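# Put the ice pack into the upright delivery bag

## Task

Move the ice pack, and nothing else, so that it ends up completely inside the delivery bag, with the bag still standing upright. Do not release the pack so that it drops in from a point wholly above the bag's rim. Every other item must remain in the basket.

## Robot and tools

Robot: two arms, left_arm and right_arm, each with a two-finger parallel gripper. The left arm sits on the +y side and the right arm on the -y side. These names do not match left and right in the camera pictures. The calibrated bases are at left_arm (+0.019, +0.278, 0) m and right_arm (-0.011, -0.297, 0) m. A camera stand is fixed to the floor behind the arms.

Frame: all printed poses and all offsets use the scene frame. Its origin is at table-top height, halfway between the nominal bases. +z points up, +x points out over the table, +y points toward the left arm. On each gripper the fingers point along its own +z and close along its own y. end_effector_position is the point between the finger pads, roughly 1 cm short of the fingertips. Printed positions and orientations can be off by a few centimetres, more so at long reach.

execute_actions(actions, cameras): actions is a list of actions. Each action has 1 to 15 rows, and each row lasts one control step of 1/30 s. If an action has fewer than 15 rows, its last row is held for the remaining steps. A row is always 14 numbers in [-1, 1], for both arms even if one arm stays still. The order is left_arm dx, dy, dz, rx, ry, rz, opening, then the same seven for right_arm. dx to rz are offsets, not poses. They are measured from that arm's Hand target as it stood when the action began. Every row in one action refers to that same start. The next action starts again from the new Hand target, so repeating an offset moves the arm further. Scale: 1.0 is 0.6 m of translation or 180 degrees of rotation. rx, ry, rz form one rotation vector, turned about the hand position. A translation longer than 1.0 is shortened. Opening is absolute: +1 is fully open (0.094 m) and -1 is shut. Six zeros for an arm re-command its current Hand target. cameras lists camera names; ["all"] gives every camera. With an empty actions list, you get images and the full status.

move(target, speed, blend, opening_speed, grip_force, blocking, cameras): this drives each gripper in a straight line. target is one 14-number row in the same layout and scale, or a list of up to 15 rows. Every row is an offset from the Hand targets at the start of the move, not from the previous row. speed is the top path speed in m/s, from 0.002 to 2.9 (default 0.25); turning is limited to twice that value in rad/s. You can give one speed, or one for each target. blend, in metres, rounds the corners of a list; 0 means a stop at each corner. opening_speed is how fast the commanded opening changes, in units per second on the -1..+1 scale (minimum 0.2). Use it for closing gently. grip_force is the per-pad force limit in newtons, from 10 to 50. It is one value or one per arm, and it stays in effect; lower forces close slowly. blocking=false returns after about 0.5 s while the motion continues. A move lasts at most 10 s. Paths do not avoid obstacles or the other arm. Grippers lag behind and overshoot more at higher speed. The extra "move:" line reports the ending (done, off_target, moving, held, fault) and any limits (paced = the pose was clipped, held = steps were withheld).

wait(seconds): 0 to 10 s with the last commands held. stop(): brakes a running move. zoom_image(camera, region): region is [x0, y0, x1, y1] in pixels of the latest image, at most 504 by 504. The cameras are cam_high and cam_low (896x504), and cam_left_wrist and cam_right_wrist (672x504, fisheye). read_manual(section): licence texts only. finished_scene(scene): ends the scene with number 1 to 3. Scene 1 is practice. After ending scene 1, make no further call in that reply.

Results: each gripper's end_effector_position (m) and end_effector_quat_wxyz are given. Hand target is the last commanded pose after clipping, and later offsets count from it. Tool commands shows the current gripper commands. grip_measured is the measured opening on the command scale; it can read a bit wide when empty and narrower than a held part. grip_effort_nm is the gripper motor effort, with negative meaning closing. The result also gives joint positions, velocities and torques; the torques include gravity. A call that ran actions also lists some mid-step positions.

Control notes: each step, orientation commands are clipped to within 40 degrees of the measured orientation. Friction and gravity often leave the gripper short, low or tilted. Check after each move, and send the missing distance or rotation. A zero action asks again for the stored target. To keep a gripper's opening unchanged, resend its current value, because 0 means half open. To stop pressing on something, command a target back on the near side of the contact.

Avoid: dropping things, letting go of moving items, slamming, and fast or deep contacts. Hard hits on fixed or heavy objects fail the scene. So does any contact between the two arms, including one gripper closing on the other's fingers. Anything left off the table also fails. Do not route paths close to an arm's own base. Long holds, stretched poses or pushing against something heat the motors. MOTOR HOT appears at 75 °C; at 90 °C the arm folds up and stops working. Loose objects may get nudged at random. Thinking time lets the scene keep running.

Each tool is called after "Call:" by a JSON object that holds its "name" and its "arguments", one argument or row to a line.

## Session

Call:
{"name": "execute_actions", "arguments": {
  "actions": []
}}

Scene clock: 0.00 s.
left_arm: end_effector_position=(+0.1063, -0.0526, +0.3404) grip_measured=+1.000 grip_effort_nm=n/a end_effector_quat_wxyz=(+0.449, +0.458, +0.709, -0.295) | right_arm: end_effector_position=(+0.2811, -0.5739, +0.1714) grip_measured=+1.000 grip_effort_nm=n/a end_effector_quat_wxyz=(+0.703, +0.034, +0.705, +0.091)
Joint positions: left_arm=[-1.454 1.059 1.238 -0.633 -0.259 -0.133 0.094] | right_arm=[-1.187 1.825 0.672 1.169 -1.265 0.191 0.094]
Joint velocities: within noise
Joint torques (N m): no reading
Heat: left arm: 36 °C; right arm: 38 °C.
Hand target: left_arm +0.1061, -0.0517, +0.3421; +0.449, +0.457, +0.708, -0.296 | right_arm +0.2813, -0.5745, +0.1750; +0.705, +0.030, +0.704, +0.087
Tool commands: left_gripper/opening=+1.0 right_gripper/opening=+1.0

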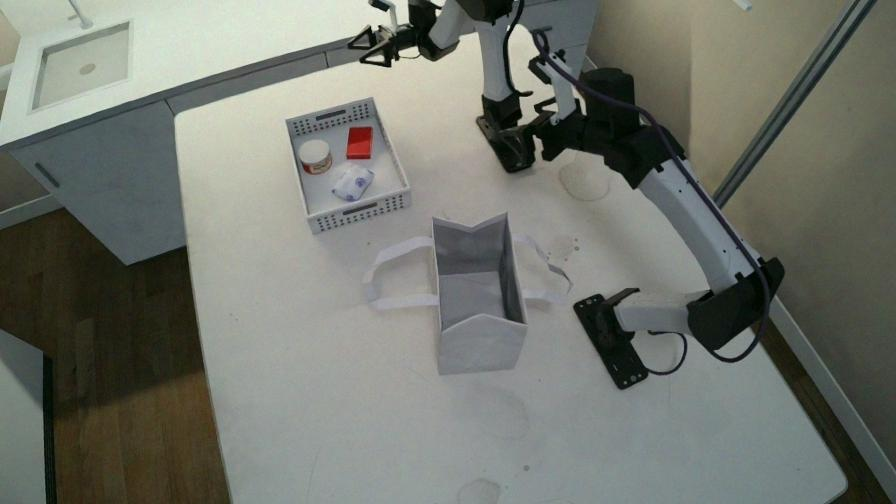

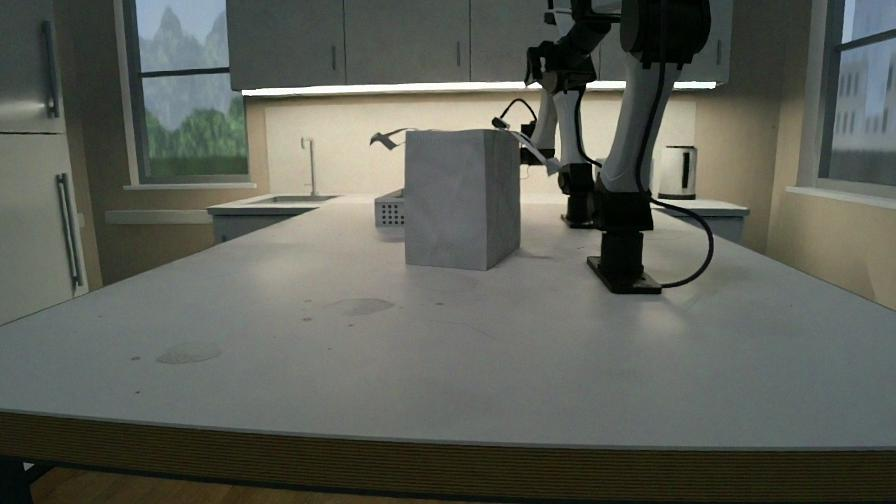

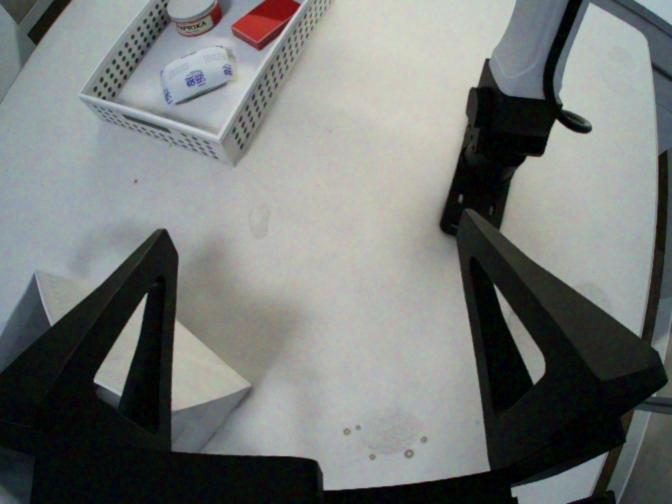

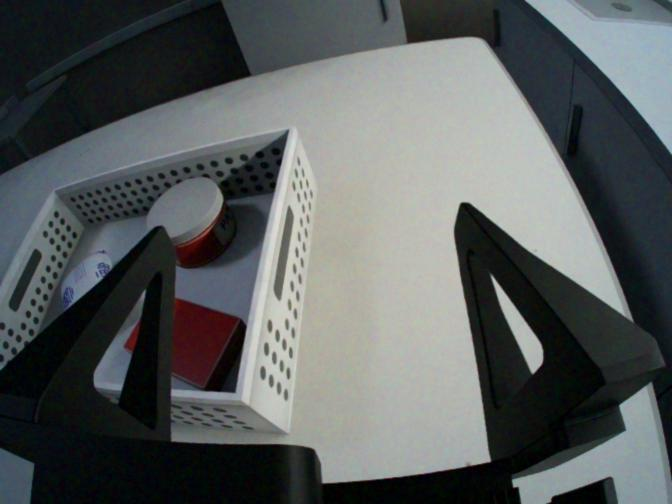

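Call:
{"name": "zoom_image", "arguments": {
  "camera": "cam_high",
  "region": [270, 80, 430, 240]
}}

Call:
{"name": "zoom_image", "arguments": {
  "camera": "cam_left_wrist",
  "region": [60, 0, 360, 180]
}}

Call:
{"name": "zoom_image", "arguments": {
  "camera": "cam_high",
  "region": [350, 190, 610, 390]
}}

Scaled by 3.150 from the camera's 896x504 image, which has a finer 1280x720 frame.

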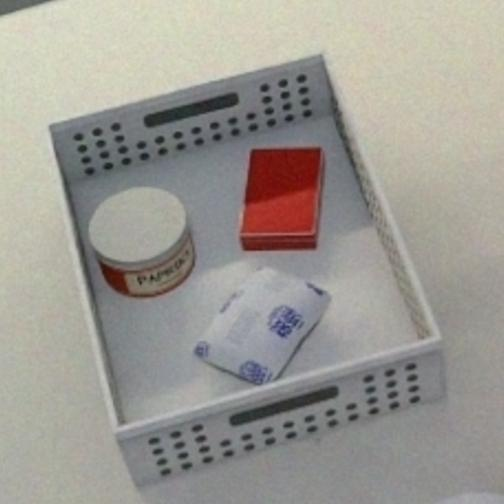

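Scaled by 1.680 from the camera's 672x504 image, which has a finer 960x720 frame.

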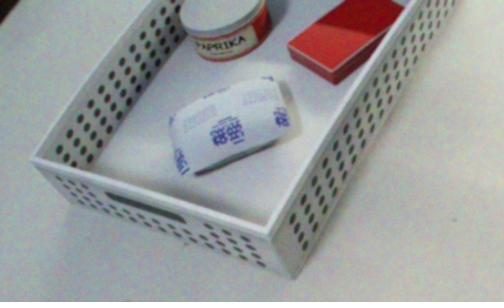

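Scaled by 1.938 from the camera's 896x504 image, which has a finer 1280x720 frame.

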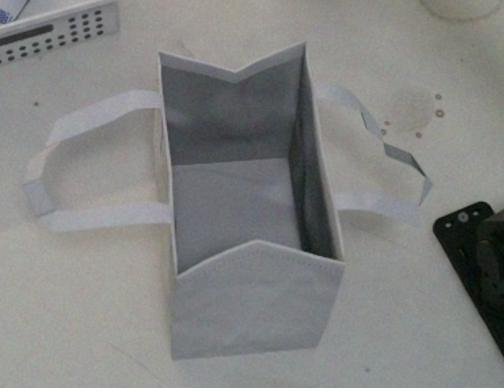

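Call:
{"name": "move", "arguments": {
  "target": [
    [0.39,0.32,0.13,0,0,0.306,1,0.1,0.23,0.03,-0.0889,0.148,0.105,1],
    [0.29,0.87,0.063,0,0,0.6,1,0.198,0.4625,0.025,-0.1777,0.2965,0.2099,1]
  ],
  "blend": [0.08,0],
  "speed": 0.5,
  "cameras": ["all"]
}}

Scene clock: 17.43 s.
left_arm: end_effector_position=(+0.2772, +0.4697, +0.3832) grip_measured=+1.000 grip_effort_nm=0.01 end_effector_quat_wxyz=(+0.504, -0.312, +0.782, +0.192) | right_arm: end_effector_position=(+0.3956, -0.2954, +0.1897) grip_measured=+1.000 grip_effort_nm=-0.02 end_effector_quat_wxyz=(+0.246, -0.340, +0.903, +0.094)
Joint positions: left_arm=[0.53 1.061 1.425 -0.803 -0.183 -0.101 0.094] | right_arm=[-0.17 1.76 1.664 -1.119 -0.408 -0.813 0.094]
Joint torques (N m): left_arm=[1.28 -1.85 5.9 2.12 -0.05 0.27] | right_arm=[0.34 -7.13 8.34 1.01 -0.22 0]
Heat: left arm: 41 °C; right arm: 40 °C.
Hand target: left_arm +0.2802, +0.4704, +0.3798; +0.503, -0.304, +0.787, +0.189 | right_arm +0.4001, -0.2970, +0.1901; +0.242, -0.339, +0.905, +0.091
Off the commanded pose: left_arm 0.004 m, 1 deg | right_arm 0.005 m, 1 deg.
move: done
camera_calibration:
cam_left_wrist: T_world_to_cam=[[0.631043, -0.775738, -0.00405007, 0.18457], [-0.750157, -0.608887, -0.257917, 0.592389], [0.19761, 0.165795, -0.966159, 0.354951], [0, 0, 0, 1]] pos_world=[0.257772, 0.445027, 0.496474]
cam_right_wrist: T_world_to_cam=[[0.611363, -0.790785, 0.0299063, -0.48935], [-0.748961, -0.565999, 0.344531, 0.0623986], [-0.255523, -0.233032, -0.938299, 0.331025], [0, 0, 0, 1]] pos_world=[0.430489, -0.274513, 0.303736]

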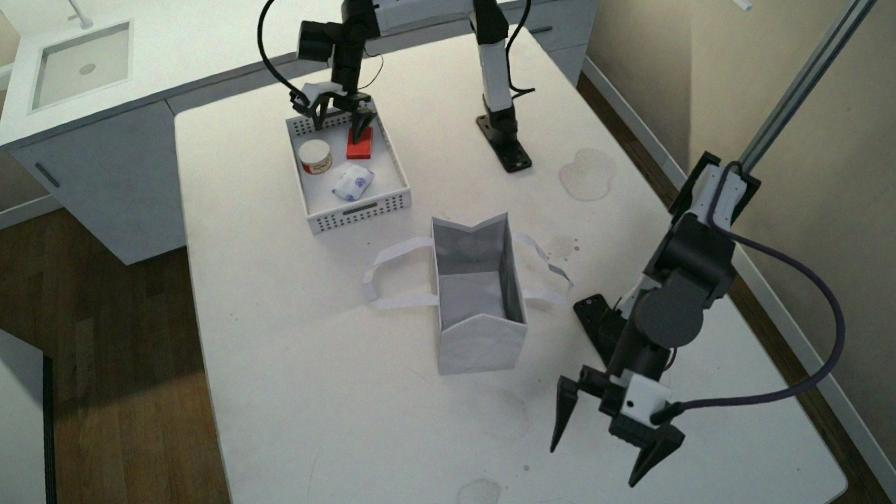

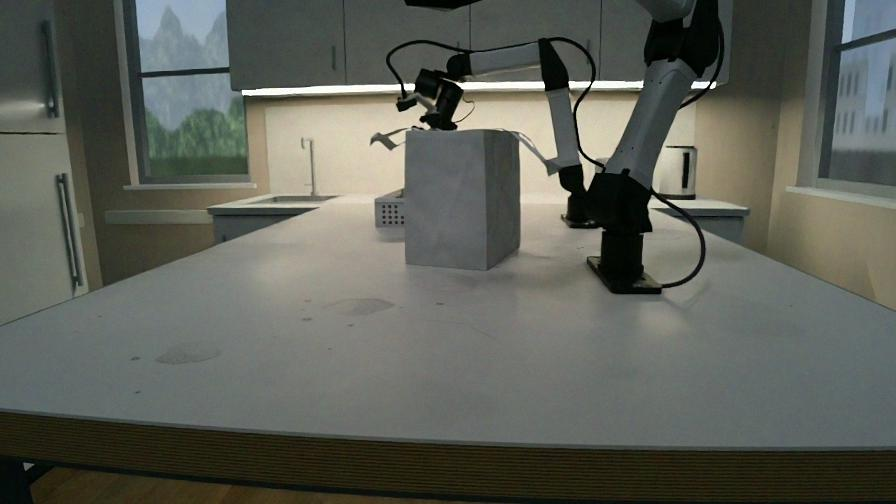

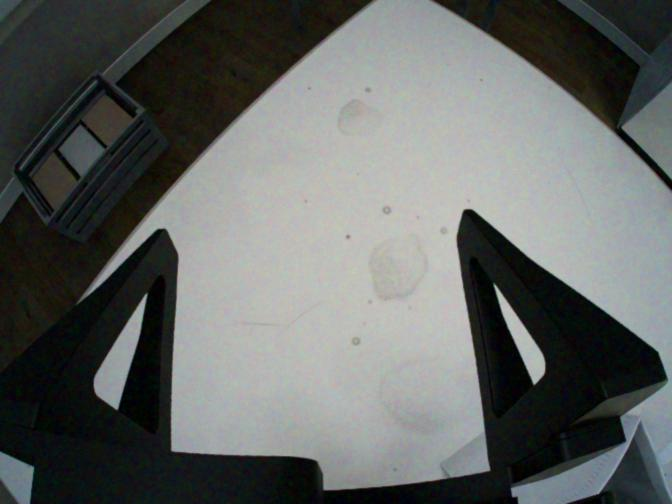

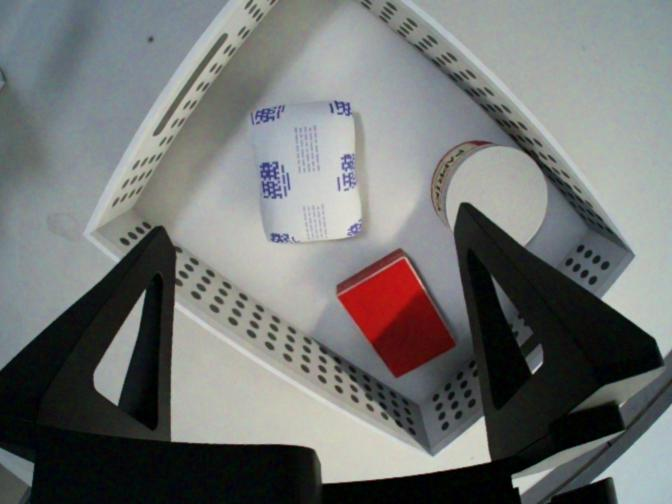

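Call:
{"name": "move", "arguments": {
  "target": [0,0,0,0,0,0,1,-0.011,0,-0.2743,0,0,0,1],
  "speed": 0.2,
  "cameras": ["cam_right_wrist","cam_high"]
}}

Scene clock: 22.13 s.
left_arm: end_effector_position=(+0.2772, +0.4697, +0.3832) grip_measured=+1.000 grip_effort_nm=0.02 end_effector_quat_wxyz=(+0.504, -0.312, +0.782, +0.191) | right_arm: end_effector_position=(+0.3960, -0.2959, +0.0346) grip_measured=+1.000 grip_effort_nm=-0.02 end_effector_quat_wxyz=(+0.250, -0.340, +0.902, +0.091)
Joint positions: left_arm=[0.53 1.061 1.425 -0.803 -0.183 -0.101 0.094] | right_arm=[-0.17 1.85 1.14 -0.496 -0.406 -0.813 0.094]
Joint torques (N m): left_arm=[1.28 -1.81 5.9 2.12 -0.04 0.26] | right_arm=[0.05 -8.01 4.45 1.31 -0.28 -0.03]
Heat: left arm: 40 °C; right arm: 41 °C.
Hand target: left_arm +0.2801, +0.4703, +0.3798; +0.503, -0.304, +0.787, +0.189 | right_arm +0.3935, -0.2969, +0.0255; +0.242, -0.339, +0.905, +0.091
Off the commanded pose: left_arm 0.005 m, 1 deg | right_arm 0.010 m, 1 deg.
move: done
camera_calibration:
cam_right_wrist: T_world_to_cam=[[0.610371, -0.79117, 0.0386908, -0.485359], [-0.752665, -0.564057, 0.33961, 0.118184], [-0.246865, -0.236409, -0.93977, 0.181109], [0, 0, 0, 1]] pos_world=[0.429912, -0.274523, 0.148843]
Images, in order (width x height): cam_high 896x504, cam_right_wrist 672x504.

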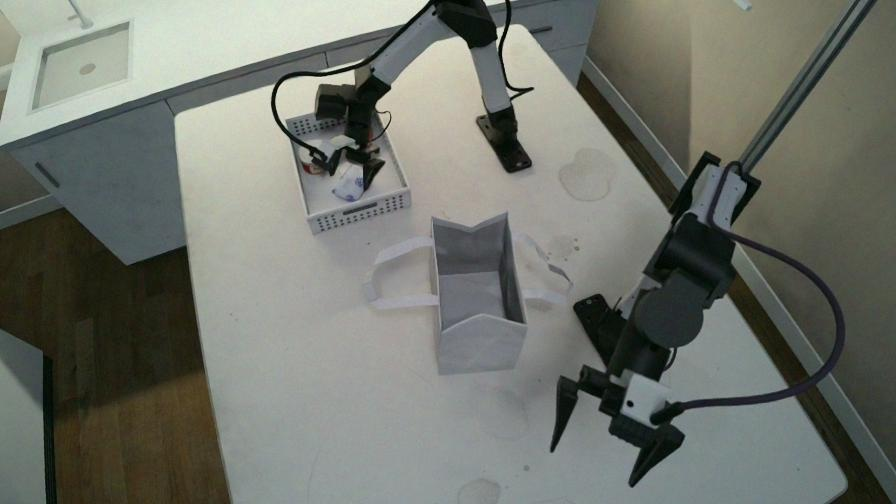

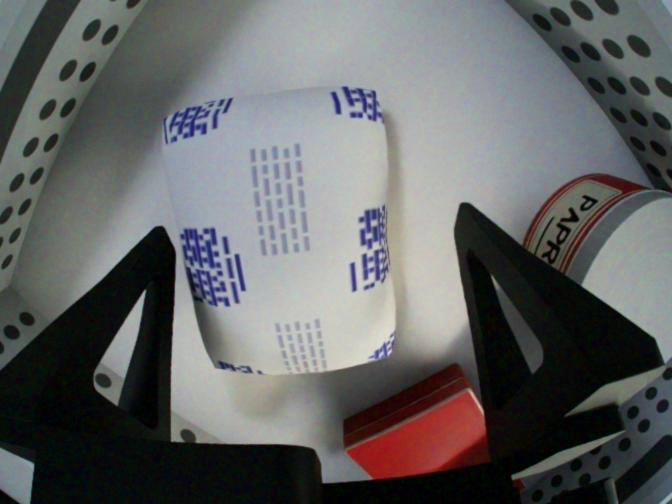

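Call:
{"name": "move", "arguments": {
  "target": [
    [0,0,0,0,0,0,1,-0.01,0.01,-0.014,0,0,0,1],
    [0,0,0,0,0,0,1,-0.01,0.01,-0.014,0,0,0,0.1]
  ],
  "speed": 0.1,
  "opening_speed": 1.0,
  "grip_force": [50,25],
  "cameras": ["cam_right_wrist"]
}}

Scene clock: 27.67 s.
left_arm: end_effector_position=(+0.2772, +0.4697, +0.3832) grip_measured=+1.000 grip_effort_nm=0.02 end_effector_quat_wxyz=(+0.504, -0.312, +0.782, +0.191) | right_arm: end_effector_position=(+0.3909, -0.2918, +0.0243) grip_measured=+0.193 grip_effort_nm=-0.44 end_effector_quat_wxyz=(+0.250, -0.342, +0.901, +0.092)
Joint positions: left_arm=[0.53 1.061 1.425 -0.803 -0.183 -0.101 0.094] | right_arm=[-0.161 1.85 1.094 -0.448 -0.404 -0.807 0.056]
Joint torques (N m): left_arm=[1.26 -1.85 5.9 2.12 -0.04 0.27] | right_arm=[0.49 -8.69 4.1 1.31 -0.24 0.04]
Heat: left arm: 40 °C; right arm: 42 °C.
Hand target: left_arm +0.2801, +0.4703, +0.3798; +0.503, -0.304, +0.787, +0.189 | right_arm +0.3874, -0.2908, +0.0171; +0.242, -0.339, +0.905, +0.091
Off the commanded pose: left_arm 0.005 m, 1 deg | right_arm 0.008 m, 1 deg.
grip_force (N): 50, 25
move: done
camera_calibration:
cam_right_wrist: T_world_to_cam=[[0.612912, -0.789221, 0.0383372, -0.479027], [-0.750739, -0.566522, 0.339771, 0.118707], [-0.246435, -0.237031, -0.939727, 0.170807], [0, 0, 0, 1]] pos_world=[0.424812, -0.270321, 0.138543]
Images, in order (width x height): cam_right_wrist 672x504.

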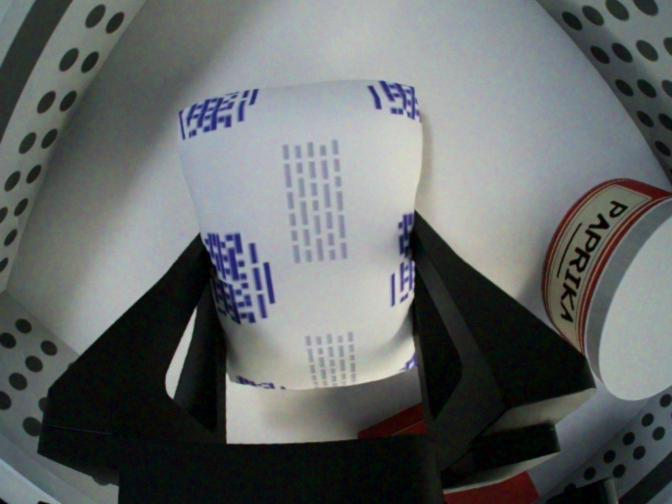

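Call:
{"name": "move", "arguments": {
  "target": [
    [0,0,0,0,0,0,1,0,0,0.19,0,0,0,0.1],
    [0,0,0,0,0,0,1,-0.062,0.268,0.513,0.1051,-0.0914,0.0875,0.1],
    [0,0,0,0,0,0,1,-0.17,0.652,0.522,0.1407,-0.0932,0.1683,0.1]
  ],
  "speed": 0.35,
  "blend": [0.04,0.08,0],
  "cameras": ["all"]
}}

Scene clock: 37.03 s.
left_arm: end_effector_position=(+0.2772, +0.4697, +0.3832) grip_measured=+1.000 grip_effort_nm=0.02 end_effector_quat_wxyz=(+0.504, -0.312, +0.782, +0.191) | right_arm: end_effector_position=(+0.2771, +0.0936, +0.3135) grip_measured=+0.184 grip_effort_nm=-0.59 end_effector_quat_wxyz=(+0.380, -0.516, +0.710, +0.291)
Joint positions: left_arm=[0.53 1.061 1.425 -0.803 -0.183 -0.101 0.094] | right_arm=[0.79 1.688 1.754 -0.698 -0.407 -0.256 0.056]
Joint torques (N m): left_arm=[1.26 -1.84 5.87 2.13 -0.04 0.27] | right_arm=[0.09 -7.72 9.43 2.42 -0.11 0.07]
Heat: left arm: 40 °C; right arm: 44 °C.
Hand target: left_arm +0.2801, +0.4703, +0.3798; +0.503, -0.304, +0.787, +0.189 | right_arm +0.2855, +0.1003, +0.3303; +0.404, -0.510, +0.700, +0.294
Off the commanded pose: left_arm 0.005 m, 1 deg | right_arm 0.020 m, 3 deg.
grip_force (N): 50, 25
move: off_target (right_arm)
camera_calibration:
cam_left_wrist: T_world_to_cam=[[0.630775, -0.775956, -0.0038531, 0.184575], [-0.75033, -0.608662, -0.257945, 0.592423], [0.197809, 0.165596, -0.966152, 0.354965], [0, 0, 0, 1]] pos_world=[0.257872, 0.445026, 0.496474]
cam_right_wrist: T_world_to_cam=[[0.931254, -0.363834, -0.0197786, -0.226022], [-0.36375, -0.925127, -0.10875, 0.220265], [0.0212693, 0.108468, -0.993872, 0.416358], [0, 0, 0, 1]] pos_world=[0.28175, 0.0763771, 0.43329]

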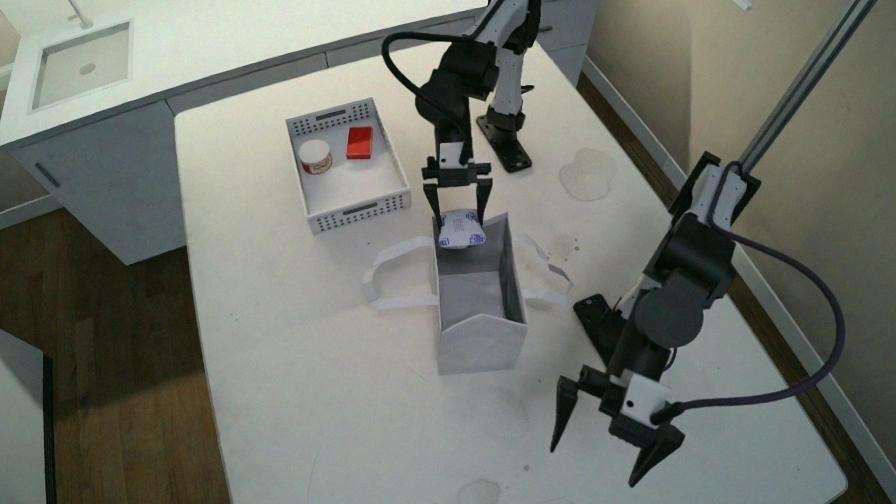

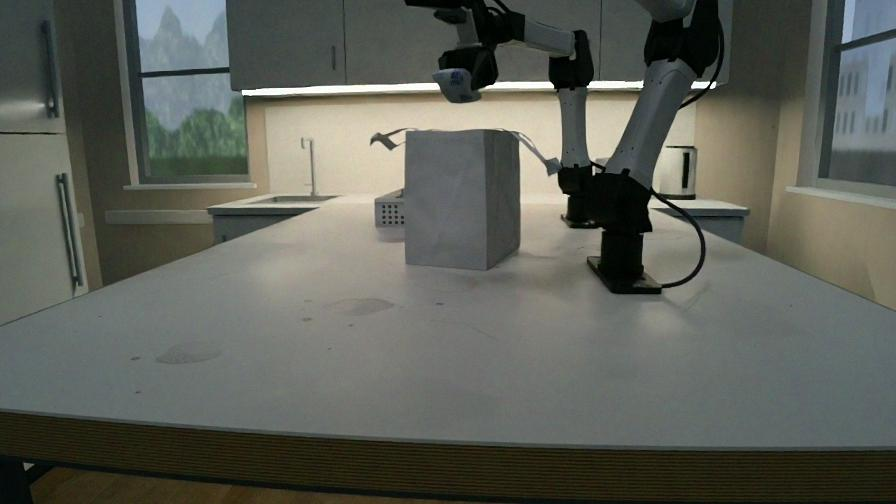

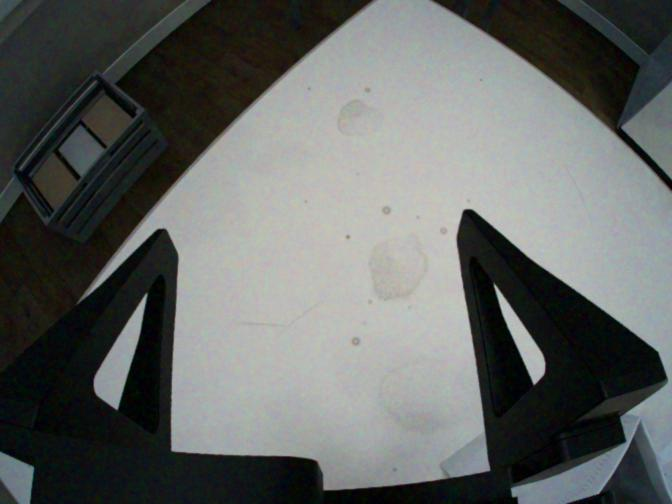

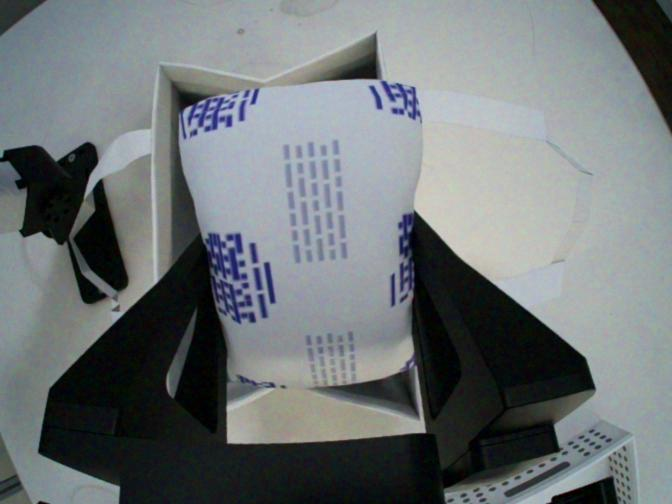

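Call:
{"name": "move", "arguments": {
  "target": [
    [0,0,0,0,0,0,1,-0.0225,0.0353,-0.0322,-0.0528,0.0172,0.003,0.1],
    [0,0,0,0,0,0,1,-0.019,0.06,-0.18,-0.126,0.041,0.005,0.1]
  ],
  "speed": 0.2,
  "blend": [0.01,0],
  "cameras": ["cam_high","cam_low","cam_right_wrist"]
}}

Scene clock: 45.80 s.
left_arm: end_effector_position=(+0.2772, +0.4697, +0.3832) grip_measured=+1.000 grip_effort_nm=0.01 end_effector_quat_wxyz=(+0.504, -0.312, +0.782, +0.191) | right_arm: end_effector_position=(+0.2704, +0.1299, +0.2144) grip_measured=+0.184 grip_effort_nm=-0.58 end_effector_quat_wxyz=(+0.234, -0.561, +0.772, +0.186)
Joint positions: left_arm=[0.53 1.061 1.425 -0.803 -0.183 -0.101 0.094] | right_arm=[0.912 2.019 2.052 -1.031 -0.217 -0.279 0.056]
Joint torques (N m): left_arm=[1.28 -1.84 5.89 2.12 -0.04 0.27] | right_arm=[0.42 -10.44 9.01 1.65 -0.04 -0.16]
Heat: left arm: 40 °C; right arm: 44 °C.
Hand target: left_arm +0.2801, +0.4703, +0.3798; +0.503, -0.304, +0.787, +0.189 | right_arm +0.2740, +0.1364, +0.2222; +0.248, -0.565, +0.765, +0.186
Off the commanded pose: left_arm 0.005 m, 1 deg | right_arm 0.011 m, 2 deg.
grip_force (N): 50, 25
move: off_target (right_arm)
camera_calibration:
cam_right_wrist: T_world_to_cam=[[0.932126, -0.362116, 0.00349331, -0.214024], [-0.348937, -0.895538, 0.276142, 0.150233], [-0.0968672, -0.258618, -0.96111, 0.386621], [0, 0, 0, 1]] pos_world=[0.28937, 0.157025, 0.330847]
Images, in order (width x height): cam_high 896x504, cam_low 896x504, cam_right_wrist 672x504.

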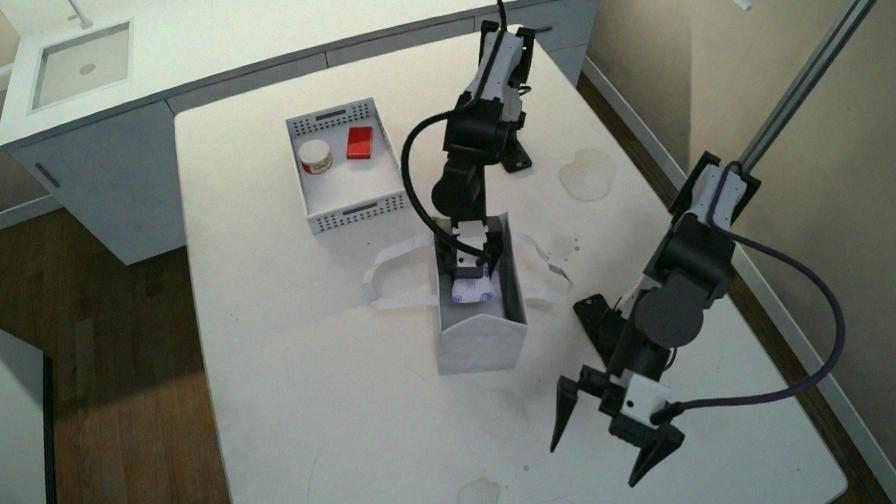

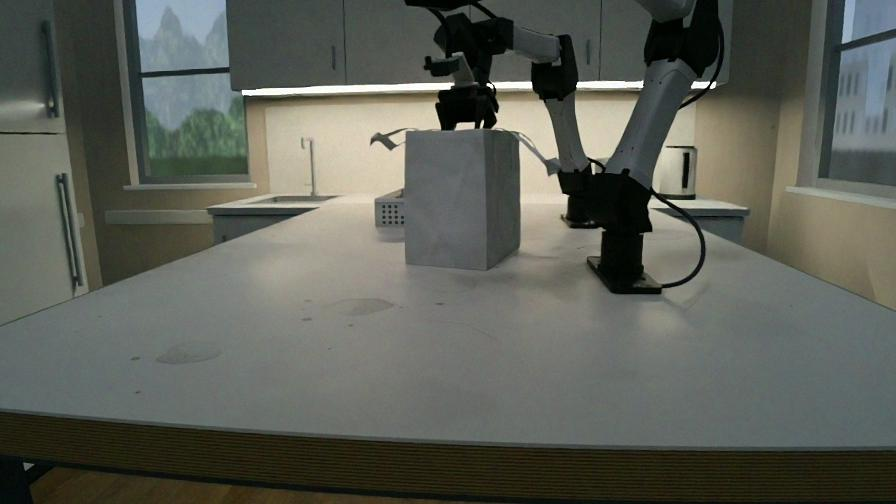

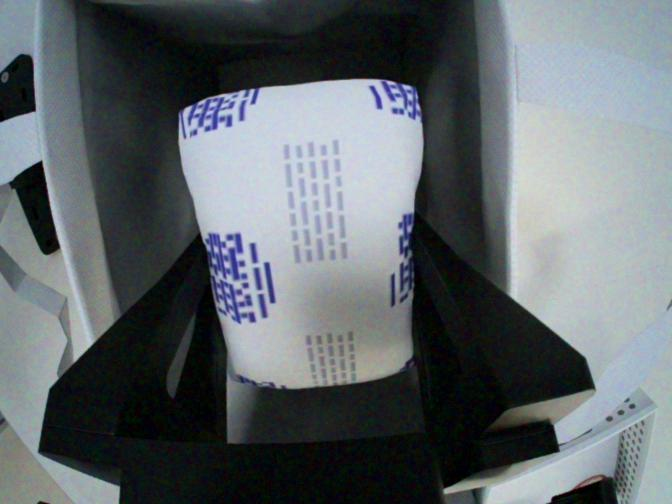

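Call:
{"name": "move", "arguments": {
  "target": [
    [0,0,0,0,0,0,1,-0.0112,0.0193,-0.102,-0.0264,0.0086,0,0.1],
    [0,0,0,0,0,0,1,-0.0112,0.0193,-0.102,-0.0264,0.0086,0,0.42]
  ],
  "speed": 0.12,
  "opening_speed": 1.0,
  "cameras": ["cam_high","cam_right_wrist"]
}}

Scene clock: 51.43 s.
left_arm: end_effector_position=(+0.2772, +0.4697, +0.3832) grip_measured=+1.000 grip_effort_nm=0.02 end_effector_quat_wxyz=(+0.504, -0.312, +0.782, +0.191) | right_arm: end_effector_position=(+0.2670, +0.1457, +0.1692) grip_measured=+0.417 grip_effort_nm=0.13 end_effector_quat_wxyz=(+0.218, -0.574, +0.772, +0.165)
Joint positions: left_arm=[0.53 1.061 1.425 -0.803 -0.183 -0.101 0.094] | right_arm=[0.95 2.079 1.986 -0.95 -0.174 -0.279 0.067]
Joint torques (N m): left_arm=[1.28 -1.84 5.89 2.12 -0.04 0.27] | right_arm=[0.36 -11.14 5.35 1.63 -0.05 0]
Heat: left arm: 40 °C; right arm: 45 °C.
Hand target: left_arm +0.2801, +0.4703, +0.3798; +0.503, -0.304, +0.787, +0.189 | right_arm +0.2673, +0.1479, +0.1611; +0.214, -0.572, +0.775, +0.161
Off the commanded pose: left_arm 0.005 m, 1 deg | right_arm 0.009 m, 1 deg.
grip_force (N): 50, 25
move: done
camera_calibration:
cam_right_wrist: T_world_to_cam=[[0.937479, -0.347017, 0.0267041, -0.212539], [-0.33628, -0.883345, 0.326524, 0.161972], [-0.0897203, -0.315089, -0.944812, 0.350601], [0, 0, 0, 1]] pos_world=[0.285174, 0.179793, 0.28404]
Images, in order (width x height): cam_high 896x504, cam_right_wrist 672x504.

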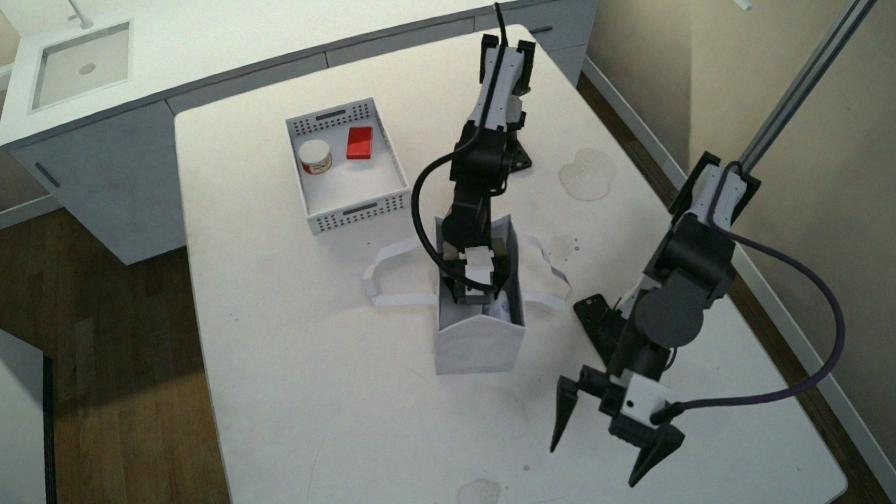

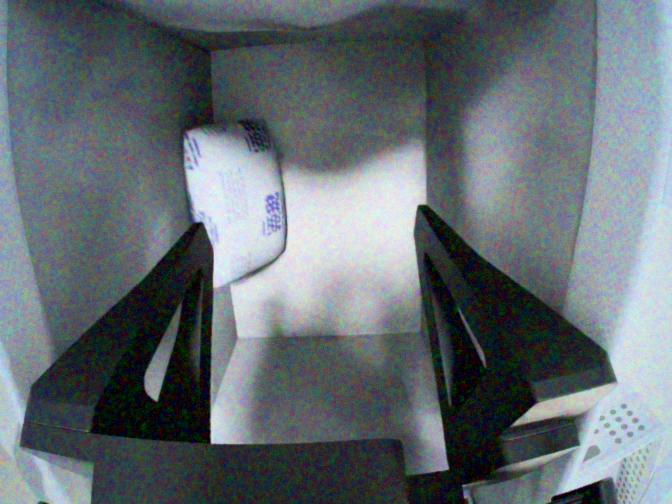

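Call:
{"name": "move", "arguments": {
  "target": [
    [0,0,0,0,0,0,1,0.0112,-0.0193,0.102,0.0264,-0.0086,0,0.42],
    [0,0,0,0,0,0,1,0.01,-0.06,0.3,0.106,-0.034,0,0.42]
  ],
  "speed": 0.3,
  "blend": [0.02,0],
  "cameras": ["cam_high","cam_low","cam_right_wrist"]
}}

Scene clock: 53.77 s.
left_arm: end_effector_position=(+0.2772, +0.4697, +0.3832) grip_measured=+1.000 grip_effort_nm=0.02 end_effector_quat_wxyz=(+0.504, -0.312, +0.782, +0.191) | right_arm: end_effector_position=(+0.2748, +0.1145, +0.3300) grip_measured=+0.417 grip_effort_nm=0.13 end_effector_quat_wxyz=(+0.341, -0.539, +0.728, +0.250)
Joint positions: left_arm=[0.53 1.061 1.425 -0.803 -0.183 -0.101 0.094] | right_arm=[0.854 1.894 2.185 -1.033 -0.313 -0.279 0.067]
Joint torques (N m): left_arm=[1.29 -1.85 5.89 2.12 -0.04 0.26] | right_arm=[-0.4 -10.89 7.61 1.88 -0.34 -0.02]
Heat: left arm: 40 °C; right arm: 46 °C.
Hand target: left_arm +0.2801, +0.4703, +0.3798; +0.503, -0.304, +0.787, +0.189 | right_arm +0.2733, +0.1119, +0.3410; +0.347, -0.536, +0.725, +0.257
Off the commanded pose: left_arm 0.005 m, 1 deg | right_arm 0.012 m, 1 deg.
grip_force (N): 50, 25
move: off_target (right_arm)
camera_calibration:
cam_right_wrist: T_world_to_cam=[[0.932958, -0.359711, 0.014088, -0.228059], [-0.359888, -0.932903, 0.0131542, 0.200162], [0.00841098, -0.0173424, -0.999814, 0.450363], [0, 0, 0, 1]] pos_world=[0.281017, 0.112507, 0.450859]
Images, in order (width x height): cam_high 896x504, cam_low 896x504, cam_right_wrist 672x504.

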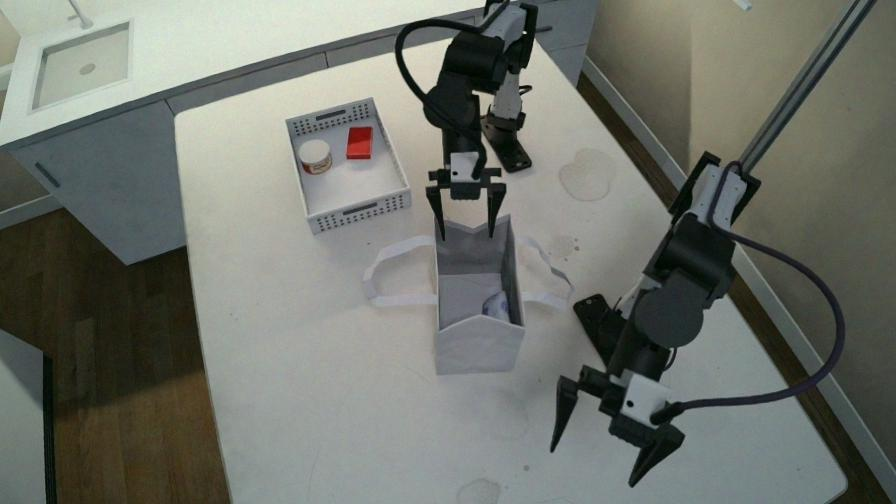

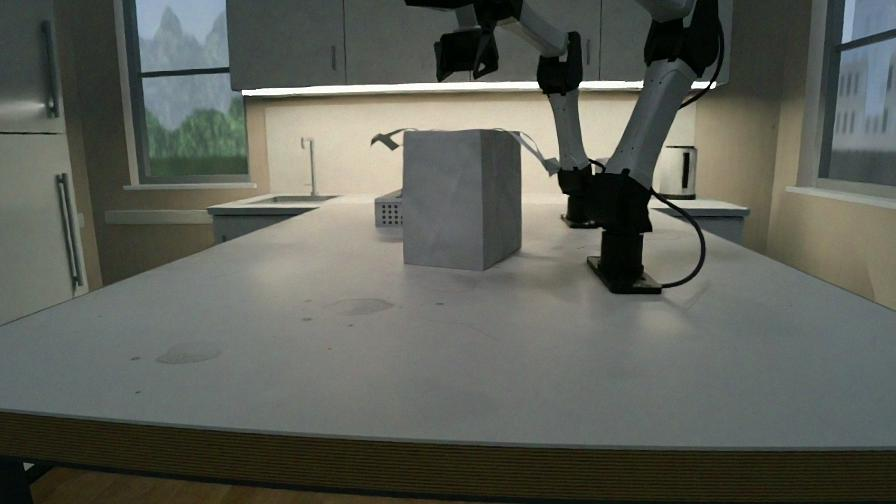

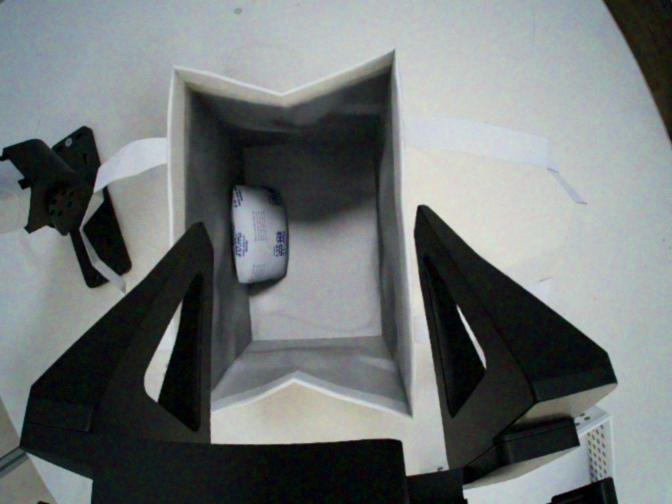

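Call:
{"name": "finished_scene", "arguments": {
  "scene": 1
}}

The scene is finished: the task was done.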